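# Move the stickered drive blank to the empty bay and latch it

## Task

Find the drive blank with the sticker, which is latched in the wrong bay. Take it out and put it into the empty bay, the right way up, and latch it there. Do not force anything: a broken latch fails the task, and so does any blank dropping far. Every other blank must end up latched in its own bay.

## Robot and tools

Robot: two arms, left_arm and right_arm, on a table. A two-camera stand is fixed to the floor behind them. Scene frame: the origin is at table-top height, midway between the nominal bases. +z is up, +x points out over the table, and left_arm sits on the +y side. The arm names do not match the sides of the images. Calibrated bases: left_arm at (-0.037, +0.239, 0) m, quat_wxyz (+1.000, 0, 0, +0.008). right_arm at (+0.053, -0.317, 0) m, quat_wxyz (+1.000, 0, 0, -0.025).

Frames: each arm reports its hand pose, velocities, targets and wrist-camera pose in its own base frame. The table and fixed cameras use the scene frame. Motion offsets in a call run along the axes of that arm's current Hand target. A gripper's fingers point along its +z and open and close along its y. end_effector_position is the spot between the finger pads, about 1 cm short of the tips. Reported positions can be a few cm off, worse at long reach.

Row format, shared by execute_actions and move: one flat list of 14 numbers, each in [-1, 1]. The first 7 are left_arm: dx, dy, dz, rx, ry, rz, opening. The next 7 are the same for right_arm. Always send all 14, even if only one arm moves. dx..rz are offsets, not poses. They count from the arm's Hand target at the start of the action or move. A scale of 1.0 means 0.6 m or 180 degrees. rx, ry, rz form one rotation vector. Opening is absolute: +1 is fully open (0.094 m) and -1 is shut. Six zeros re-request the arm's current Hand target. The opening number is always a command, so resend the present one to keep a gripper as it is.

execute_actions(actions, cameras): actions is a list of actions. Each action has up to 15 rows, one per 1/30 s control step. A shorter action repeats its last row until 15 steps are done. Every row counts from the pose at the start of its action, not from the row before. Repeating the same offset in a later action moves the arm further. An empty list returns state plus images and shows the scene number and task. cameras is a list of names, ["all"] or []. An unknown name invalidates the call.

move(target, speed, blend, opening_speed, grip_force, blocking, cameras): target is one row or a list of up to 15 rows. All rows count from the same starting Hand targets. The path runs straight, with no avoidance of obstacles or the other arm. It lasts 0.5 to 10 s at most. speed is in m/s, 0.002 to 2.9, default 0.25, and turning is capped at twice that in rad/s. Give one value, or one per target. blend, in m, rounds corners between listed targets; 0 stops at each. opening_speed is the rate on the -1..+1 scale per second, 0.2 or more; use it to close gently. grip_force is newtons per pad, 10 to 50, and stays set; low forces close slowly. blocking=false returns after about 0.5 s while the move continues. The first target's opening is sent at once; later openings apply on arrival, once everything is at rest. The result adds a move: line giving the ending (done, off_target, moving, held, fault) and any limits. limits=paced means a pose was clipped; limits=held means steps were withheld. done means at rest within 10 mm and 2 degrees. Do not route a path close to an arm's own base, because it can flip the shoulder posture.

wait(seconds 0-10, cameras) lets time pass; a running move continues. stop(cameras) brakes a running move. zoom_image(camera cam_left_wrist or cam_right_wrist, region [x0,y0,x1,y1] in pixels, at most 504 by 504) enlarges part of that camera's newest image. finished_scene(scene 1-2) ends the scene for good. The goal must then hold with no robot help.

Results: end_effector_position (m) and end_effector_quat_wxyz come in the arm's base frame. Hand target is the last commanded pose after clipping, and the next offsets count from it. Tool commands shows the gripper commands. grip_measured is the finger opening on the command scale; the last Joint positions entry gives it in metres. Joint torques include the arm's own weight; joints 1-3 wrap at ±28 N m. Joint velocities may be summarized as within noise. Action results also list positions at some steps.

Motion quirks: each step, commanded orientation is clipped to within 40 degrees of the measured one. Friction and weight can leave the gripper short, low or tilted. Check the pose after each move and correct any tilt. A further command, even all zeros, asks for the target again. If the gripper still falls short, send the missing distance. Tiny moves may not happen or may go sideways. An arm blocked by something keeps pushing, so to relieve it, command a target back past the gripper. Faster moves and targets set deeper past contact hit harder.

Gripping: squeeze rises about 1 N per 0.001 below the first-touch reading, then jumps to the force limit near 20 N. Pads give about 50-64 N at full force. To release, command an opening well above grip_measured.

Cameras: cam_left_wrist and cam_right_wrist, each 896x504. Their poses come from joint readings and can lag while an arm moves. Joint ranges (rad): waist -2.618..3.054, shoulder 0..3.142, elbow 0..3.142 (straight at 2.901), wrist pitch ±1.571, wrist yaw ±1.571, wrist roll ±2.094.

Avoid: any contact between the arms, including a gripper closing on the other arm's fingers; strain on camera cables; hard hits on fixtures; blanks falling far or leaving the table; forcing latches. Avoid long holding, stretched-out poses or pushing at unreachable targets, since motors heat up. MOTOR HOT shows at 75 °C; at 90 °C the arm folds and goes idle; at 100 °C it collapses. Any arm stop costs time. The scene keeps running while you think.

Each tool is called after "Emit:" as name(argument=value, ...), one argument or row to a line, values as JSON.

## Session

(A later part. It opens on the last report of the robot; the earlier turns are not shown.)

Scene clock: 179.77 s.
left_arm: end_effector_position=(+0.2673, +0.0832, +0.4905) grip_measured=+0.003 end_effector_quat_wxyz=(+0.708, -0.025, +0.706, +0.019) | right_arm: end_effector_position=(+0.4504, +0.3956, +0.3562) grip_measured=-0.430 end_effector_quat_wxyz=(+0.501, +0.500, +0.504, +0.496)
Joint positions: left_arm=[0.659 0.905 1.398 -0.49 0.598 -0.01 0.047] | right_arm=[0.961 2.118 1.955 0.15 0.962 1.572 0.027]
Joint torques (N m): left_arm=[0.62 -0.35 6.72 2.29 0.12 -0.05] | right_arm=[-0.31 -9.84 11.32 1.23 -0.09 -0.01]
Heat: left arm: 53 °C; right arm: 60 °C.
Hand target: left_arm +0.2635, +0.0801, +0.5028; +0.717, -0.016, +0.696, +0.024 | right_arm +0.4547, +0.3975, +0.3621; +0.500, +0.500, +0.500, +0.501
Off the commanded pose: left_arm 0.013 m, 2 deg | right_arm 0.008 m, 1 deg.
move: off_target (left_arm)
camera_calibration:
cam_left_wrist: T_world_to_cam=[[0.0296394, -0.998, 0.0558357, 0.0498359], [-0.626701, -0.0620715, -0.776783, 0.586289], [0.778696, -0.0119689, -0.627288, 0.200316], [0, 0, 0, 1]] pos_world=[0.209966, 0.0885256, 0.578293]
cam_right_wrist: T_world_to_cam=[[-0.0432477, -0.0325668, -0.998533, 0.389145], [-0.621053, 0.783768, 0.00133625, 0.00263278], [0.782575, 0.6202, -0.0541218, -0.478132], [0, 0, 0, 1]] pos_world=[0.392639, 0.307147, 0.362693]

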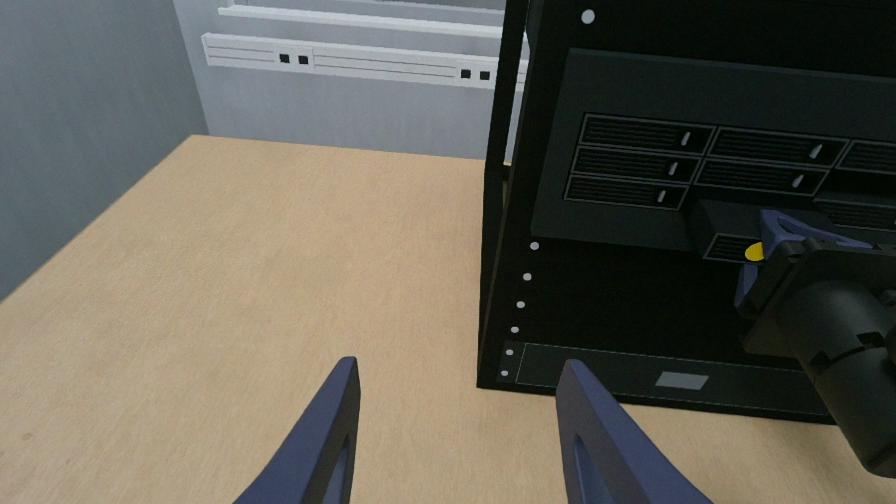

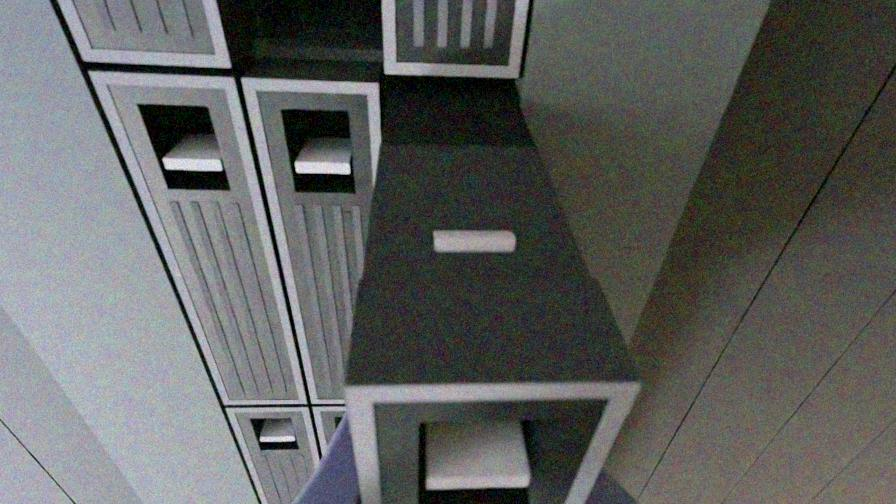

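Emit:
move(
  target=[0,0,0,0,0,0,0,0,0,-0.118,0,0,0,-0.6],
  speed=0.06,
  cameras=["all"],
)

Scene clock: 182.67 s.
left_arm: end_effector_position=(+0.2673, +0.0832, +0.4905) grip_measured=+0.003 end_effector_quat_wxyz=(+0.708, -0.025, +0.706, +0.019) | right_arm: end_effector_position=(+0.3908, +0.4068, +0.3423) grip_measured=-0.430 end_effector_quat_wxyz=(+0.502, +0.493, +0.515, +0.488)
Joint positions: left_arm=[0.659 0.905 1.398 -0.49 0.598 -0.01 0.047] | right_arm=[1.08 2.016 1.761 0.217 1.072 1.568 0.027]
Joint torques (N m): left_arm=[0.61 -0.34 6.78 2.3 0.1 -0.06] | right_arm=[0.72 -13.75 7.21 1.26 0.1 0.05]
Heat: left arm: 53 °C; right arm: 60 °C.
Hand target: left_arm +0.2635, +0.0801, +0.5028; +0.717, -0.016, +0.696, +0.024 | right_arm +0.3839, +0.3974, +0.3620; +0.500, +0.500, +0.500, +0.501
Off the commanded pose: left_arm 0.013 m, 2 deg | right_arm 0.023 m, 2 deg.
move: off_target (left_arm, right_arm)
camera_calibration:
cam_left_wrist: T_world_to_cam=[[0.0296394, -0.998, 0.0558357, 0.0498359], [-0.626701, -0.0620715, -0.776783, 0.586289], [0.778696, -0.0119689, -0.627288, 0.200316], [0, 0, 0, 1]] pos_world=[0.209966, 0.0885256, 0.578293]
cam_right_wrist: T_world_to_cam=[[-0.0531599, -0.0592574, -0.996826, 0.387191], [-0.628052, 0.778067, -0.0127595, -0.0333007], [0.776354, 0.62538, -0.0785787, -0.430443], [0, 0, 0, 1]] pos_world=[0.333845, 0.318045, 0.351714]

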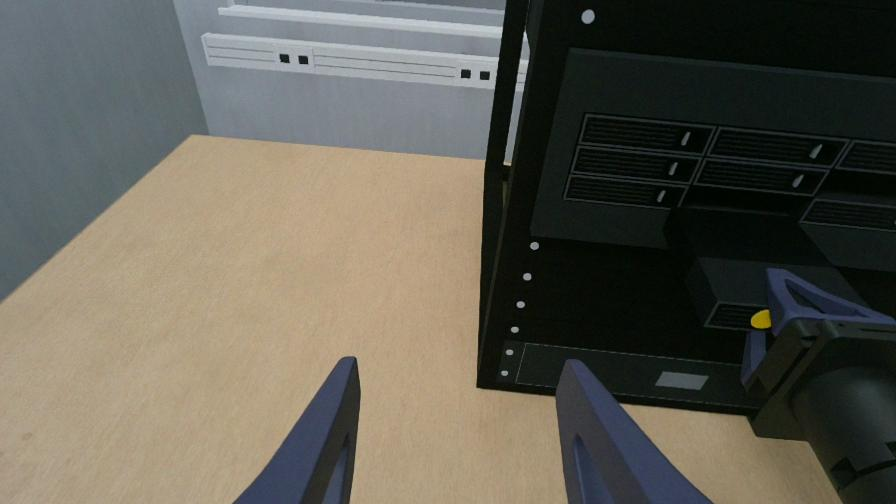

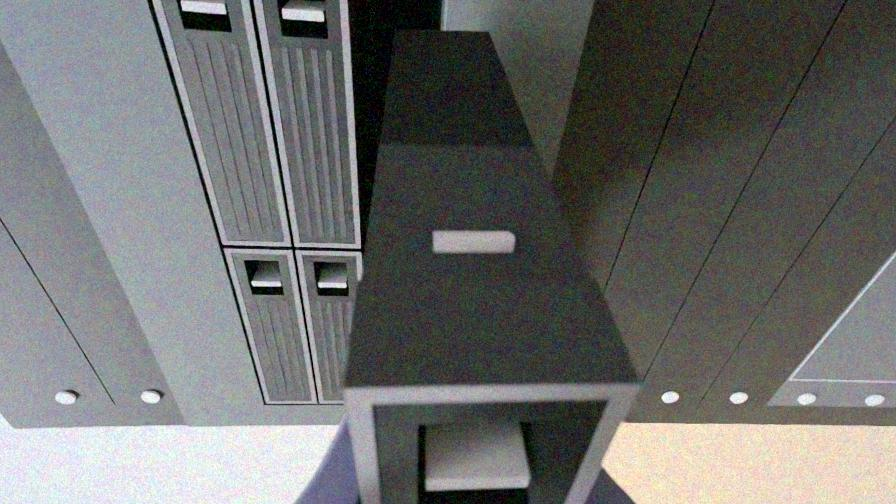

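Emit:
move(
  target=[0,-0.08,0.17,0.14,0,0,0,-0.1907,0.05,0,0,0,0,-0.6],
  speed=0.12,
  cameras=["all"],
)

Scene clock: 188.57 s.
left_arm: end_effector_position=(+0.3703, +0.0429, +0.4873) grip_measured=+0.003 end_effector_quat_wxyz=(+0.687, +0.120, +0.703, -0.138) | right_arm: end_effector_position=(+0.3889, +0.2931, +0.3773) grip_measured=-0.430 end_effector_quat_wxyz=(+0.503, +0.498, +0.512, +0.487)
Joint positions: left_arm=[0.469 1.268 1.556 -0.315 0.836 -0.01 0.047] | right_arm=[0.939 1.637 1.422 0.182 0.94 1.568 0.027]
Joint torques (N m): left_arm=[-0.14 -3.21 7.47 2.5 0.16 0.04] | right_arm=[-0.49 -10.62 7.05 1.34 -0.08 0.04]
Heat: left arm: 53 °C; right arm: 60 °C.
Hand target: left_arm +0.3680, +0.0379, +0.5056; +0.704, +0.141, +0.684, -0.129 | right_arm +0.3840, +0.2829, +0.3919; +0.500, +0.500, +0.500, +0.501
Off the commanded pose: left_arm 0.019 m, 4 deg | right_arm 0.018 m, 2 deg.
move: off_target (left_arm, right_arm)
camera_calibration:
cam_left_wrist: T_world_to_cam=[[-0.385855, -0.919229, 0.0783276, 0.146184], [-0.616732, 0.19387, -0.762926, 0.624467], [0.686118, -0.342685, -0.641724, 0.173207], [0, 0, 0, 1]] pos_world=[0.322694, 0.0726661, 0.576122]
cam_right_wrist: T_world_to_cam=[[-0.0553653, -0.05282, -0.997068, 0.414333], [-0.62083, 0.783913, -0.00705449, 0.0477227], [0.781987, 0.61862, -0.0761939, -0.356236], [0, 0, 0, 1]] pos_world=[0.33114, 0.204849, 0.386311]

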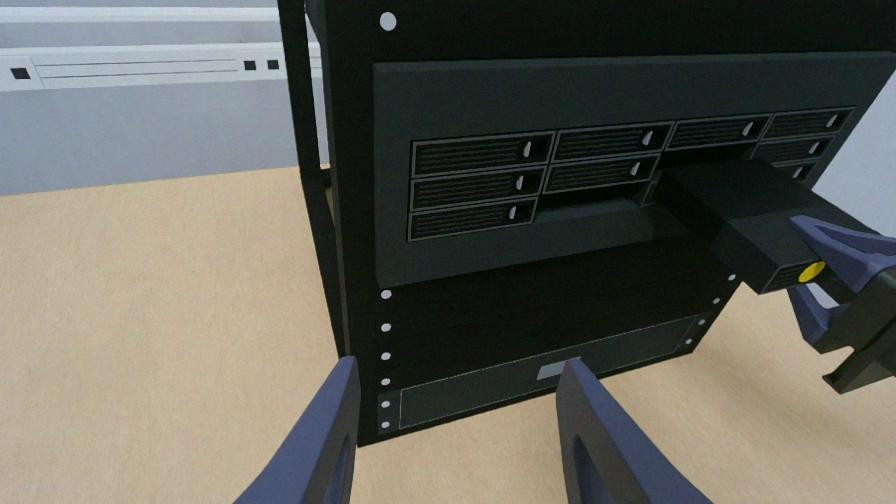

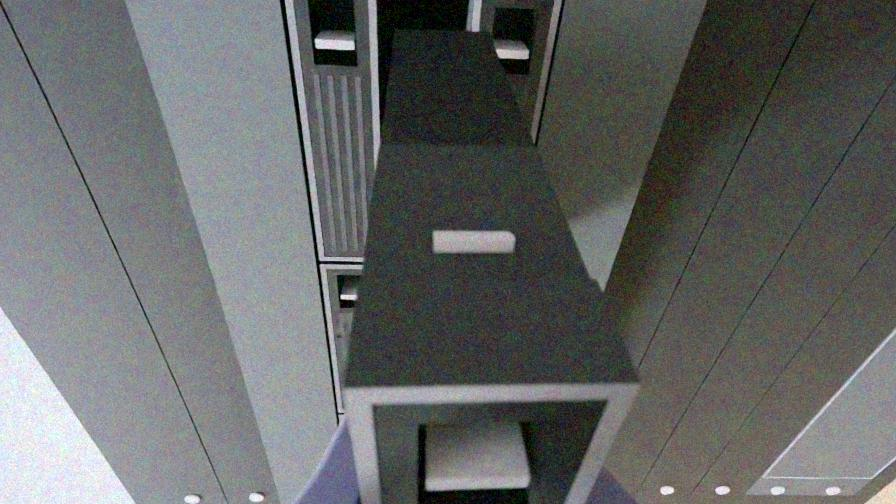

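Emit:
move(
  target=[0,0,0,0,0,0,0,0,0,0.045,0,0,0,-0.6],
  speed=0.06,
  cameras=["all"],
)

Emit:
zoom_image(
  camera="cam_left_wrist",
  region=[540, 80, 896, 320],
)

Scene clock: 191.53 s.
left_arm: end_effector_position=(+0.3703, +0.0428, +0.4873) grip_measured=+0.003 end_effector_quat_wxyz=(+0.687, +0.120, +0.703, -0.139) | right_arm: end_effector_position=(+0.4055, +0.2828, +0.3775) grip_measured=-0.430 end_effector_quat_wxyz=(+0.501, +0.497, +0.514, +0.488)
Joint positions: left_arm=[0.469 1.268 1.556 -0.315 0.837 -0.01 0.047] | right_arm=[0.884 1.643 1.43 0.178 0.88 1.568 0.027]
Joint torques (N m): left_arm=[-0.18 -3.23 7.53 2.5 0.14 0.02] | right_arm=[-0.79 -6.45 11.88 1.4 -0.07 0.03]
Heat: left arm: 53 °C; right arm: 59 °C.
Hand target: left_arm +0.3680, +0.0379, +0.5056; +0.704, +0.141, +0.684, -0.129 | right_arm +0.4111, +0.2829, +0.3921; +0.500, +0.500, +0.500, +0.501
Off the commanded pose: left_arm 0.019 m, 4 deg | right_arm 0.015 m, 2 deg.
move: off_target (left_arm, right_arm)
camera_calibration:
cam_left_wrist: T_world_to_cam=[[-0.386265, -0.91906, 0.0782884, 0.146327], [-0.616617, 0.194163, -0.762945, 0.624419], [0.685991, -0.342972, -0.641706, 0.173258], [0, 0, 0, 1]] pos_world=[0.322695, 0.0726668, 0.576122]
cam_right_wrist: T_world_to_cam=[[-0.0574392, -0.0527513, -0.996954, 0.415674], [-0.624466, 0.781033, -0.00534799, 0.0678359], [0.778937, 0.622257, -0.0778034, -0.36191], [0, 0, 0, 1]] pos_world=[0.348143, 0.194147, 0.386613]

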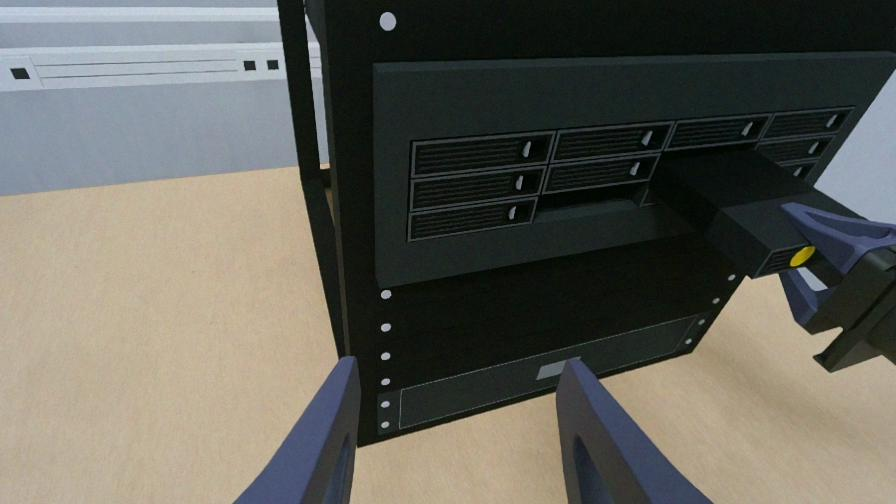

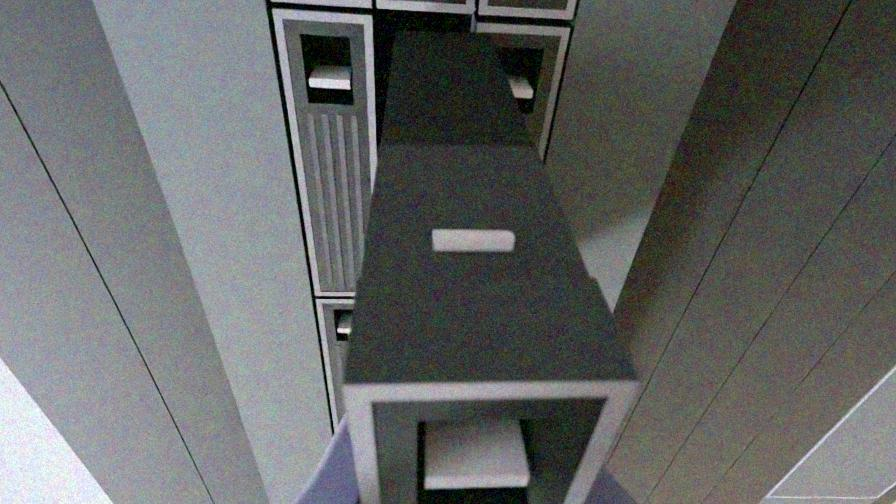

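Scaled by 1.416.

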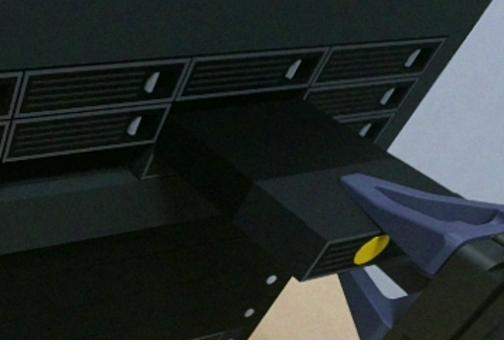

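Emit:
move(
  target=[0,0,0,0,0,0,0,0,0.014,0.0,-0.014,0,0,-0.6],
  speed=0.06,
  cameras=["all"],
)

Emit:
zoom_image(
  camera="cam_right_wrist",
  region=[260, 0, 640, 200],
)

Emit:
zoom_image(
  camera="cam_left_wrist",
  region=[600, 100, 896, 280],
)

Scene clock: 197.00 s.
left_arm: end_effector_position=(+0.3703, +0.0428, +0.4873) grip_measured=+0.003 end_effector_quat_wxyz=(+0.687, +0.120, +0.703, -0.139) | right_arm: end_effector_position=(+0.4056, +0.2830, +0.3871) grip_measured=-0.430 end_effector_quat_wxyz=(+0.510, +0.488, +0.506, +0.496)
Joint positions: left_arm=[0.469 1.268 1.556 -0.315 0.837 -0.01 0.047] | right_arm=[0.884 1.643 1.43 0.23 0.879 1.525 0.027]
Joint torques (N m): left_arm=[-0.13 -3.25 7.56 2.51 0.14 0.03] | right_arm=[-0.84 -6.38 10.52 1.61 -0.11 -0.05]
Heat: left arm: 53 °C; right arm: 57 °C.
Hand target: left_arm +0.3680, +0.0379, +0.5056; +0.704, +0.141, +0.684, -0.129 | right_arm +0.4111, +0.2829, +0.4005; +0.511, +0.488, +0.489, +0.512
Off the commanded pose: left_arm 0.019 m, 4 deg | right_arm 0.014 m, 3 deg.
move: off_target (left_arm, right_arm)
camera_calibration:
cam_left_wrist: T_world_to_cam=[[-0.386265, -0.91906, 0.0782884, 0.146327], [-0.616617, 0.194163, -0.762945, 0.624419], [0.685991, -0.342972, -0.641706, 0.173258], [0, 0, 0, 1]] pos_world=[0.322695, 0.0726668, 0.576122]
cam_right_wrist: T_world_to_cam=[[-0.0240995, -0.0550769, -0.998191, 0.412973], [-0.624952, 0.780162, -0.0279585, 0.0769189], [0.780291, 0.623148, -0.053222, -0.371678], [0, 0, 0, 1]] pos_world=[0.34804, 0.194346, 0.394595]

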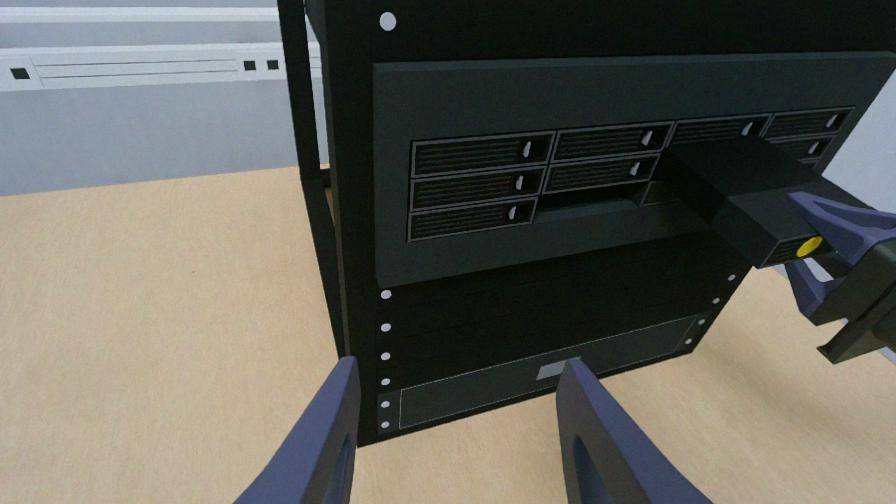

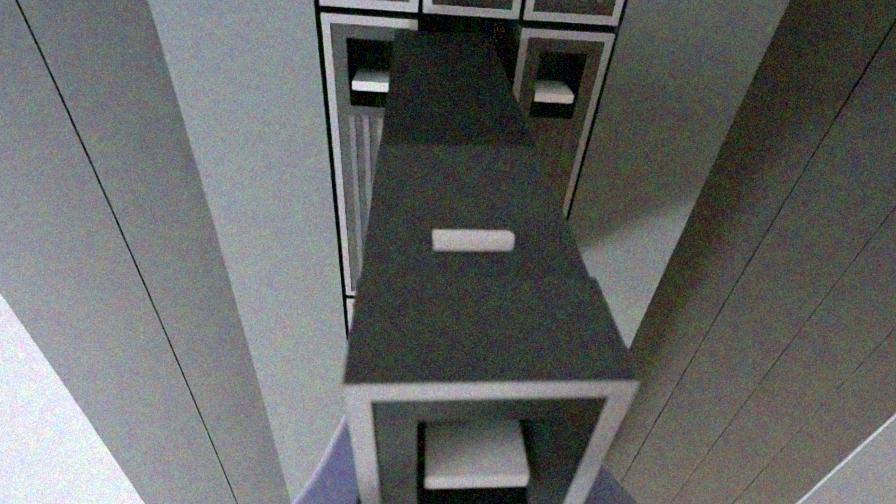

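Scaled by 1.326.

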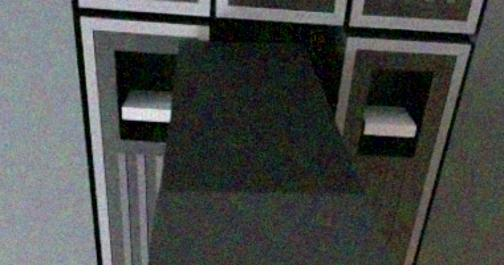

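Scaled by 1.703.

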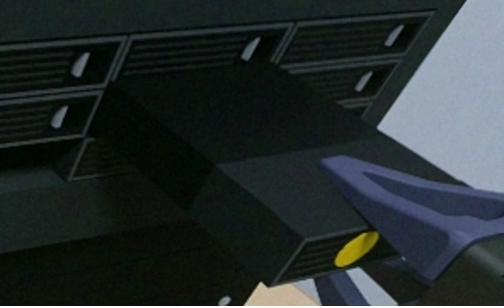

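Emit:
move(
  target=[0,0,0,0,0,0,0,0.001,-0.011,0.0,0.005,0,0,-0.6],
  speed=0.06,
  cameras=["all"],
)

Emit:
zoom_image(
  camera="cam_right_wrist",
  region=[300, 0, 600, 150],
)

Emit:
zoom_image(
  camera="cam_left_wrist",
  region=[620, 110, 800, 230],
)

Scene clock: 204.00 s.
left_arm: end_effector_position=(+0.3703, +0.0428, +0.4874) grip_measured=+0.003 end_effector_quat_wxyz=(+0.687, +0.120, +0.703, -0.138) | right_arm: end_effector_position=(+0.4063, +0.2839, +0.3853) grip_measured=-0.430 end_effector_quat_wxyz=(+0.509, +0.489, +0.507, +0.495)
Joint positions: left_arm=[0.469 1.268 1.556 -0.315 0.837 -0.01 0.047] | right_arm=[0.884 1.647 1.43 0.23 0.879 1.528 0.027]
Joint torques (N m): left_arm=[-0.13 -3.28 7.56 2.48 0.14 0.02] | right_arm=[-0.81 -6.5 10.09 1.5 -0.1 0.1]
Heat: left arm: 54 °C; right arm: 56 °C.
Hand target: left_arm +0.3680, +0.0379, +0.5056; +0.704, +0.141, +0.684, -0.129 | right_arm +0.4114, +0.2835, +0.3939; +0.507, +0.493, +0.493, +0.508
Off the commanded pose: left_arm 0.019 m, 4 deg | right_arm 0.010 m, 2 deg.
move: off_target (left_arm)
camera_calibration:
cam_left_wrist: T_world_to_cam=[[-0.38629, -0.919072, 0.0780165, 0.146485], [-0.61641, 0.194306, -0.763075, 0.624493], [0.686162, -0.342859, -0.641584, 0.173189], [0, 0, 0, 1]] pos_world=[0.322695, 0.0726665, 0.576222]
cam_right_wrist: T_world_to_cam=[[-0.0265436, -0.0553891, -0.998112, 0.412229], [-0.625061, 0.78012, -0.0266691, 0.0762091], [0.780124, 0.623173, -0.0553288, -0.372072], [0, 0, 0, 1]] pos_world=[0.34884, 0.195246, 0.392897]

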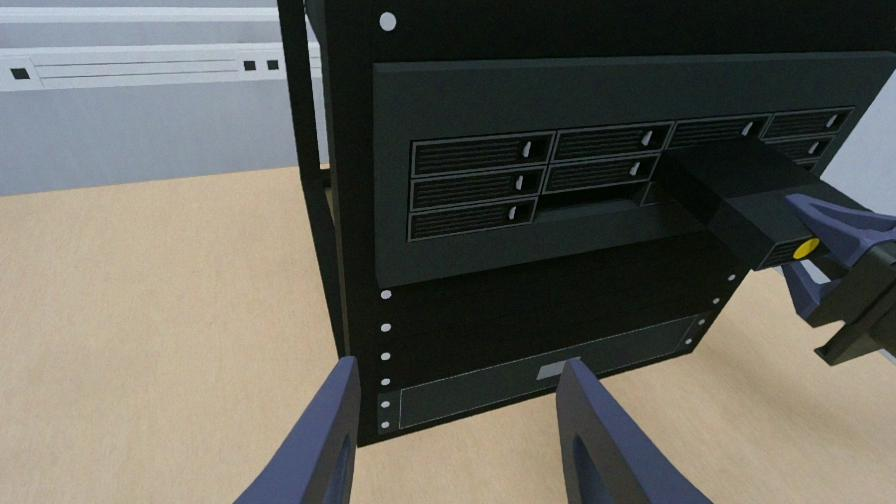

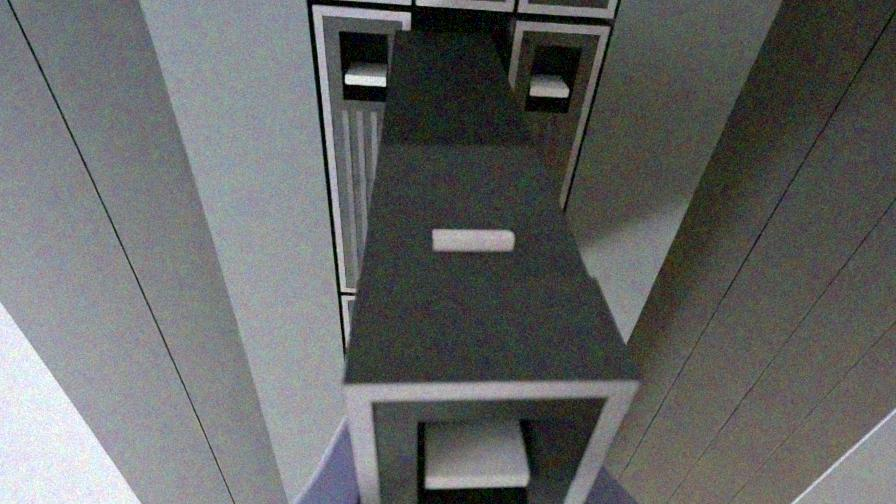

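Scaled by 1.680.

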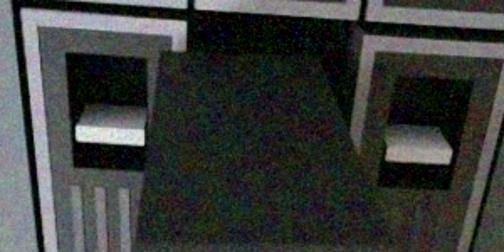

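Scaled by 2.800.

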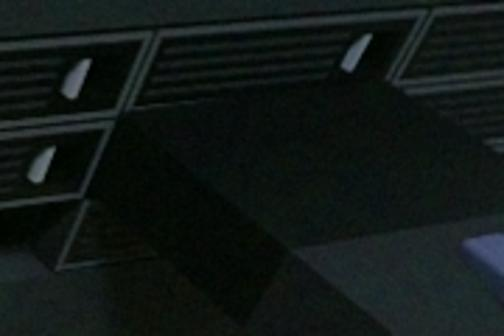

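Emit:
move(
  target=[
    [0,0,0,0,0,0,0,0,-0.018,-0.04,0,0,0,-0.6],
    [0,0,0,0,0,0,0,0,-0.009,0.003,0,0,0,-0.6],
  ],
  speed=0.06,
  cameras=["cam_right_wrist"],
)

Emit:
zoom_image(
  camera="cam_right_wrist",
  region=[300, 0, 600, 150],
)

Scene clock: 210.70 s.
left_arm: end_effector_position=(+0.3703, +0.0428, +0.4874) grip_measured=+0.003 end_effector_quat_wxyz=(+0.687, +0.120, +0.703, -0.138) | right_arm: end_effector_position=(+0.4063, +0.2837, +0.3674) grip_measured=-0.430 end_effector_quat_wxyz=(+0.509, +0.489, +0.516, +0.486)
Joint positions: left_arm=[0.469 1.268 1.556 -0.315 0.837 -0.01 0.047] | right_arm=[0.883 1.646 1.38 0.252 0.879 1.532 0.027]
Joint torques (N m): left_arm=[-0.17 -3.32 7.49 2.48 0.14 0.04] | right_arm=[-1.1 -6.49 12.56 1.51 -0.11 0.06]
Heat: left arm: 54 °C; right arm: 57 °C.
Hand target: left_arm +0.3680, +0.0379, +0.5056; +0.704, +0.141, +0.684, -0.129 | right_arm +0.4133, +0.2836, +0.3883; +0.507, +0.492, +0.493, +0.507
Off the commanded pose: left_arm 0.019 m, 4 deg | right_arm 0.022 m, 4 deg.
move: off_target (left_arm, right_arm)
camera_calibration:
cam_right_wrist: T_world_to_cam=[[-0.0446741, -0.0732165, -0.996315, 0.406109], [-0.625283, 0.779849, -0.0292717, 0.0769768], [0.779118, 0.621671, -0.0806201, -0.362804], [0, 0, 0, 1]] pos_world=[0.348942, 0.195248, 0.377617]
Images, in order (width x height): cam_right_wrist 896x504.

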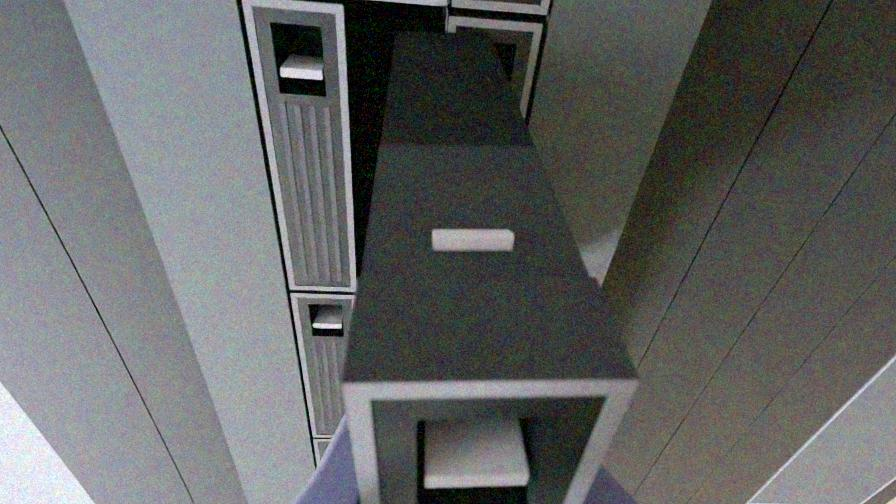

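Scaled by 1.680.

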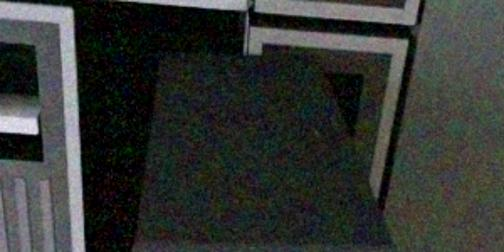

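Emit:
move(
  target=[0,0,0,0,0,0,0,0,0.017,0,0,0,0,-0.6],
  speed=0.06,
  cameras=["cam_right_wrist"],
)

Emit:
zoom_image(
  camera="cam_right_wrist",
  region=[300, 0, 600, 150],
)

Scene clock: 213.47 s.
left_arm: end_effector_position=(+0.3703, +0.0428, +0.4874) grip_measured=+0.003 end_effector_quat_wxyz=(+0.687, +0.120, +0.703, -0.138) | right_arm: end_effector_position=(+0.4063, +0.2848, +0.3838) grip_measured=-0.430 end_effector_quat_wxyz=(+0.507, +0.488, +0.510, +0.495)
Joint positions: left_arm=[0.469 1.268 1.556 -0.315 0.837 -0.01 0.047] | right_arm=[0.883 1.646 1.429 0.225 0.872 1.532 0.027]
Joint torques (N m): left_arm=[-0.16 -3.3 7.49 2.49 0.12 0.03] | right_arm=[-1.05 -6.24 12.12 1.39 -0.07 0.05]
Heat: left arm: 54 °C; right arm: 57 °C.
Hand target: left_arm +0.3680, +0.0379, +0.5056; +0.704, +0.141, +0.684, -0.129 | right_arm +0.4130, +0.2837, +0.3986; +0.507, +0.492, +0.493, +0.508
Off the commanded pose: left_arm 0.019 m, 4 deg | right_arm 0.016 m, 2 deg.
move: off_target (left_arm, right_arm)
camera_calibration:
cam_right_wrist: T_world_to_cam=[[-0.0305744, -0.0566744, -0.997924, 0.41267], [-0.629947, 0.776243, -0.0247843, 0.0778173], [0.776036, 0.627881, -0.059435, -0.370867], [0, 0, 0, 1]] pos_world=[0.349444, 0.195843, 0.3917]
Images, in order (width x height): cam_right_wrist 896x504.

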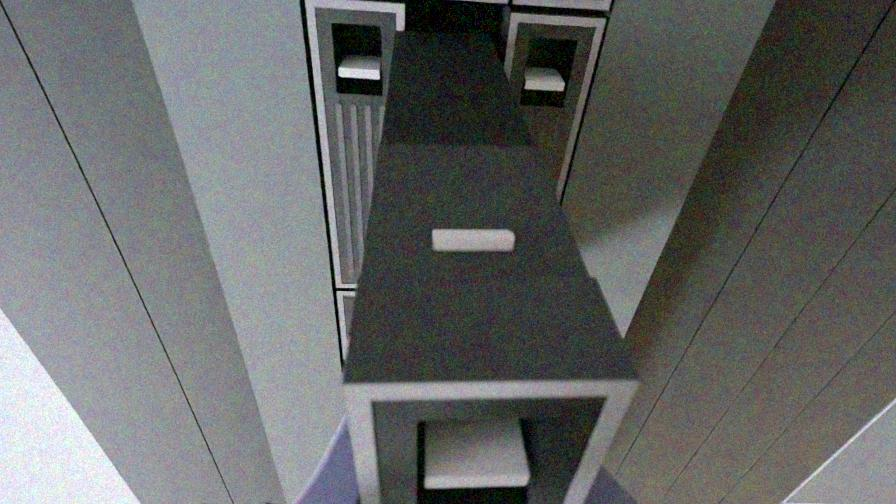

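Scaled by 1.680.

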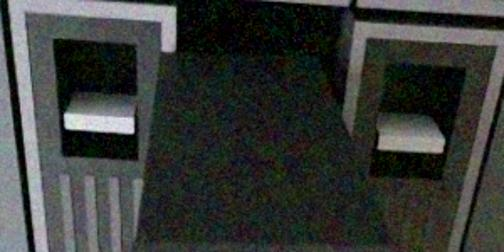

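Emit:
move(
  target=[0,0,0,0,0,0,0,0,-0.008,0.006,0.0055,0,0,-0.6],
  speed=0.06,
  cameras=["cam_right_wrist"],
)

Emit:
zoom_image(
  camera="cam_right_wrist",
  region=[300, 0, 600, 150],
)

Scene clock: 219.00 s.
left_arm: end_effector_position=(+0.3703, +0.0428, +0.4874) grip_measured=+0.003 end_effector_quat_wxyz=(+0.687, +0.120, +0.703, -0.138) | right_arm: end_effector_position=(+0.4068, +0.2851, +0.3840) grip_measured=-0.430 end_effector_quat_wxyz=(+0.503, +0.491, +0.511, +0.494)
Joint positions: left_arm=[0.469 1.268 1.556 -0.315 0.837 -0.01 0.047] | right_arm=[0.883 1.648 1.442 0.199 0.871 1.547 0.027]
Joint torques (N m): left_arm=[-0.2 -3.25 7.54 2.49 0.13 0.02] | right_arm=[-1.76 -5.65 11.9 1.37 -0.11 0.13]
Heat: left arm: 54 °C; right arm: 58 °C.
Hand target: left_arm +0.3680, +0.0379, +0.5056; +0.704, +0.141, +0.684, -0.129 | right_arm +0.4167, +0.2837, +0.3940; +0.502, +0.497, +0.497, +0.503
Off the commanded pose: left_arm 0.019 m, 4 deg | right_arm 0.014 m, 2 deg.
move: off_target (left_arm, right_arm)
camera_calibration:
cam_right_wrist: T_world_to_cam=[[-0.0393658, -0.0528344, -0.997827, 0.415488], [-0.630683, 0.775871, -0.0162005, 0.075018], [0.775041, 0.628675, -0.0638645, -0.369498], [0, 0, 0, 1]] pos_world=[0.350045, 0.196042, 0.392203]
Images, in order (width x height): cam_right_wrist 896x504.

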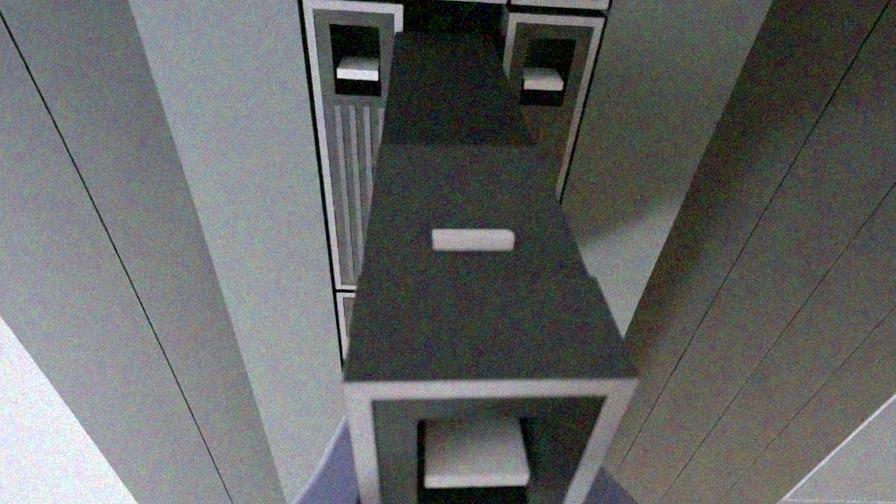

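Scaled by 1.680.

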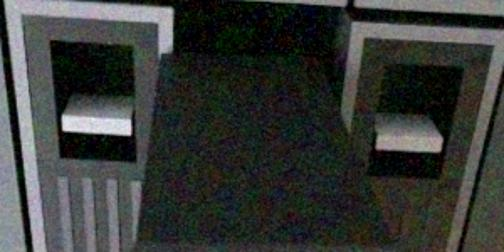

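Emit:
move(
  target=[
    [0,0,0,0,0,0,0,-0.005,0,-0.045,0,0,0,-0.6],
    [0,0,0,0,0,0,0,-0.006,0,-0.014,0,0,0,-0.6],
  ],
  speed=0.06,
  cameras=["all"],
)

Emit:
zoom_image(
  camera="cam_left_wrist",
  region=[620, 110, 800, 230],
)

Scene clock: 229.50 s.
left_arm: end_effector_position=(+0.3703, +0.0428, +0.4874) grip_measured=+0.003 end_effector_quat_wxyz=(+0.687, +0.120, +0.703, -0.138) | right_arm: end_effector_position=(+0.4062, +0.2847, +0.3739) grip_measured=-0.430 end_effector_quat_wxyz=(+0.505, +0.492, +0.518, +0.485)
Joint positions: left_arm=[0.469 1.268 1.556 -0.315 0.837 -0.01 0.047] | right_arm=[0.885 1.648 1.42 0.197 0.879 1.55 0.027]
Joint torques (N m): left_arm=[-0.14 -3.29 7.57 2.49 0.13 0.03] | right_arm=[-0.99 -8.14 10.93 1.41 -0.08 0.09]
Heat: left arm: 54 °C; right arm: 58 °C.
Hand target: left_arm +0.3680, +0.0379, +0.5056; +0.704, +0.141, +0.684, -0.129 | right_arm +0.4084, +0.2800, +0.3938; +0.502, +0.497, +0.498, +0.503
Off the commanded pose: left_arm 0.019 m, 4 deg | right_arm 0.021 m, 3 deg.
move: off_target (left_arm, right_arm)
camera_calibration:
cam_left_wrist: T_world_to_cam=[[-0.38629, -0.919072, 0.0780165, 0.146485], [-0.61641, 0.194306, -0.763075, 0.624493], [0.686162, -0.342859, -0.641584, 0.173189], [0, 0, 0, 1]] pos_world=[0.322695, 0.0726665, 0.576222]
cam_right_wrist: T_world_to_cam=[[-0.0553039, -0.0687434, -0.9961, 0.415609], [-0.62649, 0.779198, -0.0189914, 0.0731338], [0.777465, 0.622997, -0.0861597, -0.360455], [0, 0, 0, 1]] pos_world=[0.349044, 0.196147, 0.38432]

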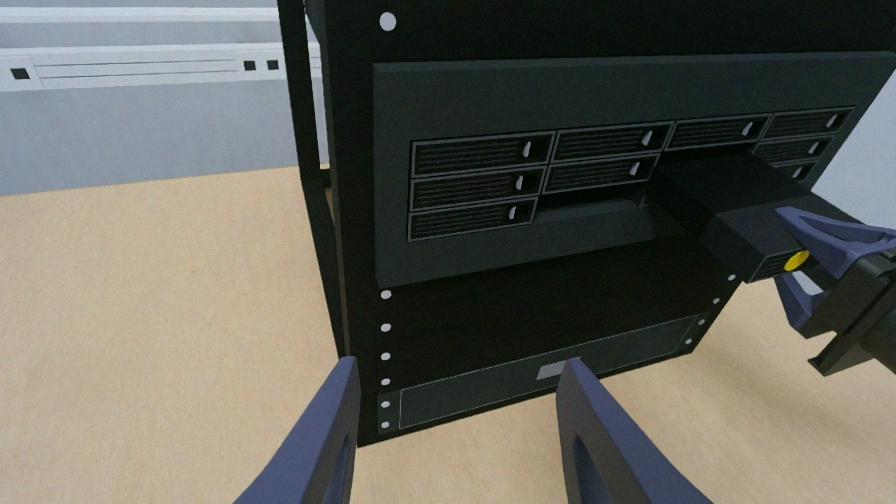

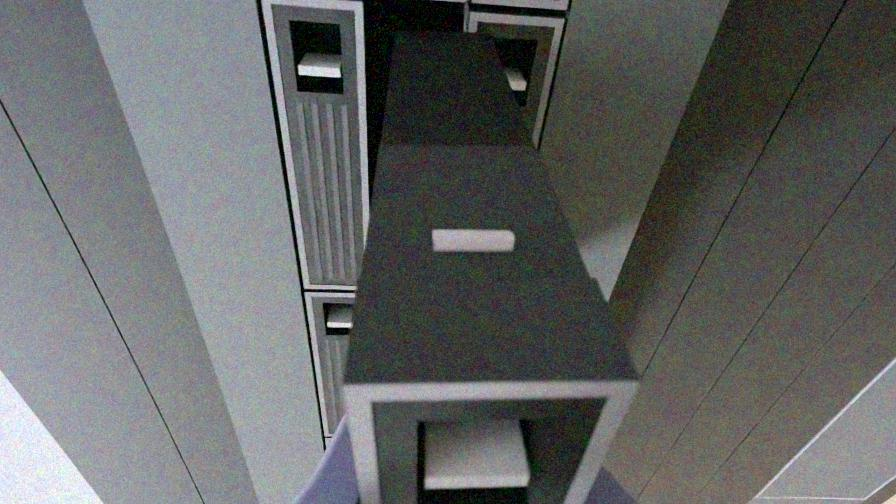

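Scaled by 2.800.

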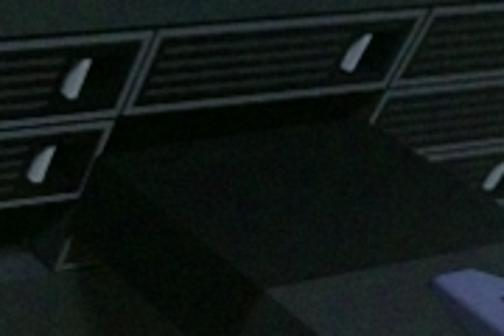

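Emit:
move(
  target=[0,0,0,0,0,0,0,-0.008,0.008,-0.007,-0.003,0,0,-0.6],
  speed=0.06,
  cameras=["all"],
)

Emit:
zoom_image(
  camera="cam_left_wrist",
  region=[620, 110, 800, 230],
)

Scene clock: 233.93 s.
left_arm: end_effector_position=(+0.3703, +0.0428, +0.4874) grip_measured=+0.003 end_effector_quat_wxyz=(+0.687, +0.120, +0.703, -0.138) | right_arm: end_effector_position=(+0.4062, +0.2847, +0.3739) grip_measured=-0.430 end_effector_quat_wxyz=(+0.505, +0.492, +0.518, +0.485)
Joint positions: left_arm=[0.469 1.268 1.556 -0.315 0.837 -0.01 0.047] | right_arm=[0.885 1.648 1.42 0.197 0.879 1.55 0.027]
Joint torques (N m): left_arm=[-0.21 -3.29 7.5 2.48 0.14 0.03] | right_arm=[-0.87 -9.95 9.42 1.49 -0.07 -0.02]
Heat: left arm: 54 °C; right arm: 58 °C.
Hand target: left_arm +0.3680, +0.0379, +0.5056; +0.704, +0.141, +0.684, -0.129 | right_arm +0.4041, +0.2752, +0.3985; +0.505, +0.494, +0.495, +0.506
Off the commanded pose: left_arm 0.019 m, 4 deg | right_arm 0.026 m, 4 deg.
move: off_target (left_arm, right_arm)
camera_calibration:
cam_left_wrist: T_world_to_cam=[[-0.38629, -0.919072, 0.0780165, 0.146485], [-0.61641, 0.194306, -0.763075, 0.624493], [0.686162, -0.342859, -0.641584, 0.173189], [0, 0, 0, 1]] pos_world=[0.322695, 0.0726665, 0.576222]
cam_right_wrist: T_world_to_cam=[[-0.0553039, -0.0687434, -0.9961, 0.415609], [-0.62649, 0.779198, -0.0189914, 0.0731338], [0.777465, 0.622997, -0.0861597, -0.360455], [0, 0, 0, 1]] pos_world=[0.349044, 0.196147, 0.38432]

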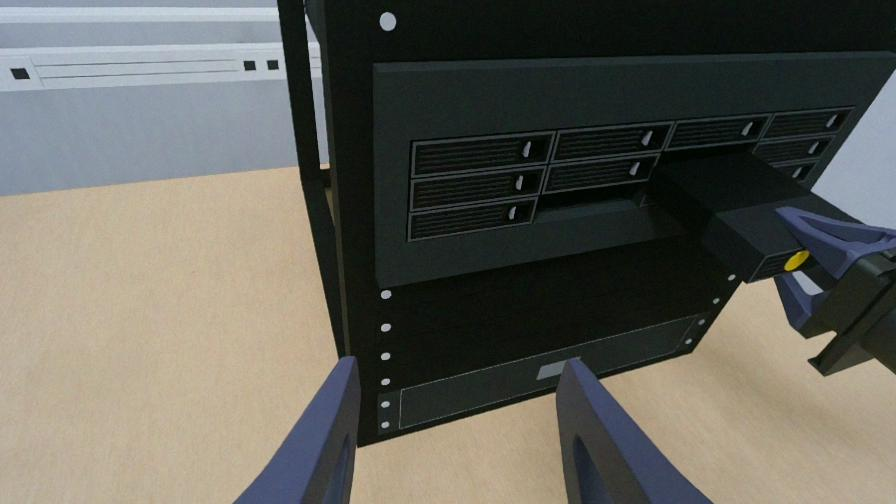

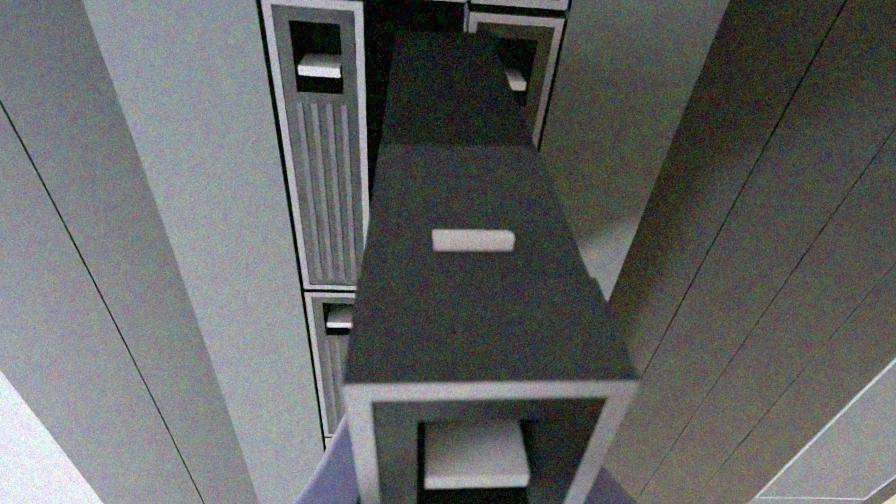

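Scaled by 2.800.

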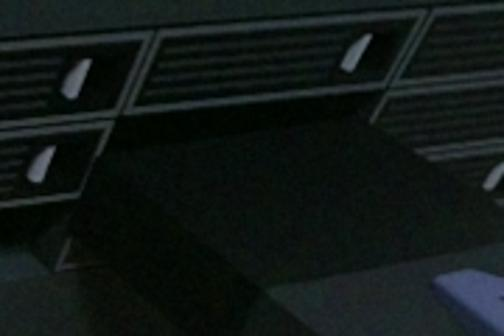

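Emit:
move(
  target=[
    [0,0,0,0,0,0,0,0.006,-0.022,-0.065,0,0,0,-0.6],
    [0,0,0,0,0,0,0,0.006,-0.011,0.003,0,0,0,-0.6],
  ],
  speed=0.08,
  cameras=["all"],
)

Emit:
zoom_image(
  camera="cam_left_wrist",
  region=[620, 110, 800, 230],
)

Scene clock: 239.10 s.
left_arm: end_effector_position=(+0.3703, +0.0428, +0.4874) grip_measured=+0.003 end_effector_quat_wxyz=(+0.687, +0.120, +0.703, -0.138) | right_arm: end_effector_position=(+0.4023, +0.2767, +0.3762) grip_measured=-0.430 end_effector_quat_wxyz=(+0.506, +0.495, +0.507, +0.492)
Joint positions: left_arm=[0.469 1.268 1.556 -0.315 0.837 -0.01 0.047] | right_arm=[0.882 1.619 1.38 0.234 0.884 1.549 0.027]
Joint torques (N m): left_arm=[-0.18 -3.18 7.61 2.48 0.13 0.03] | right_arm=[-0.34 -6.41 11.96 1.38 -0.13 -0.03]
Heat: left arm: 55 °C; right arm: 57 °C.
Hand target: left_arm +0.3680, +0.0379, +0.5056; +0.704, +0.141, +0.684, -0.129 | right_arm +0.4060, +0.2787, +0.3922; +0.505, +0.494, +0.495, +0.506
Off the commanded pose: left_arm 0.019 m, 4 deg | right_arm 0.016 m, 2 deg.
move: off_target (left_arm, right_arm)
camera_calibration:
cam_left_wrist: T_world_to_cam=[[-0.38629, -0.919072, 0.0780165, 0.146485], [-0.61641, 0.194306, -0.763075, 0.624493], [0.686162, -0.342859, -0.641584, 0.173189], [0, 0, 0, 1]] pos_world=[0.322695, 0.0726665, 0.576222]
cam_right_wrist: T_world_to_cam=[[-0.039564, -0.0494186, -0.997994, 0.406163], [-0.619638, 0.784757, -0.0142949, 0.0709045], [0.78389, 0.61783, -0.0616698, -0.362593], [0, 0, 0, 1]] pos_world=[0.344237, 0.18845, 0.384001]

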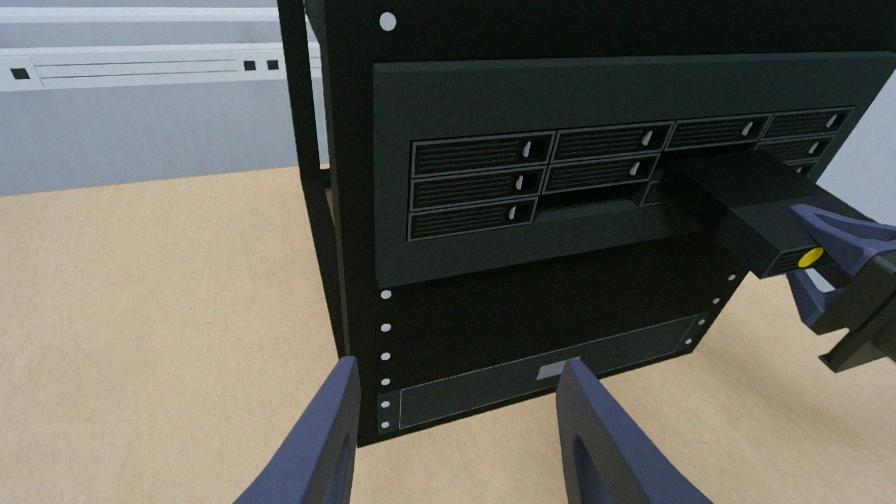

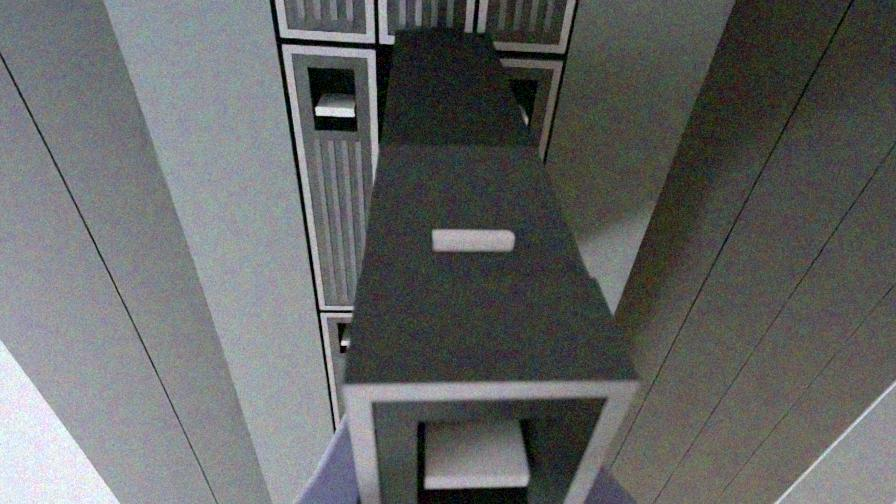

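Scaled by 2.800.

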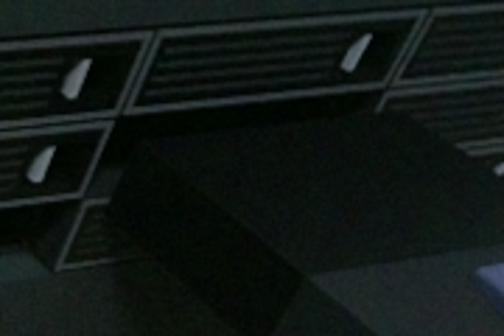

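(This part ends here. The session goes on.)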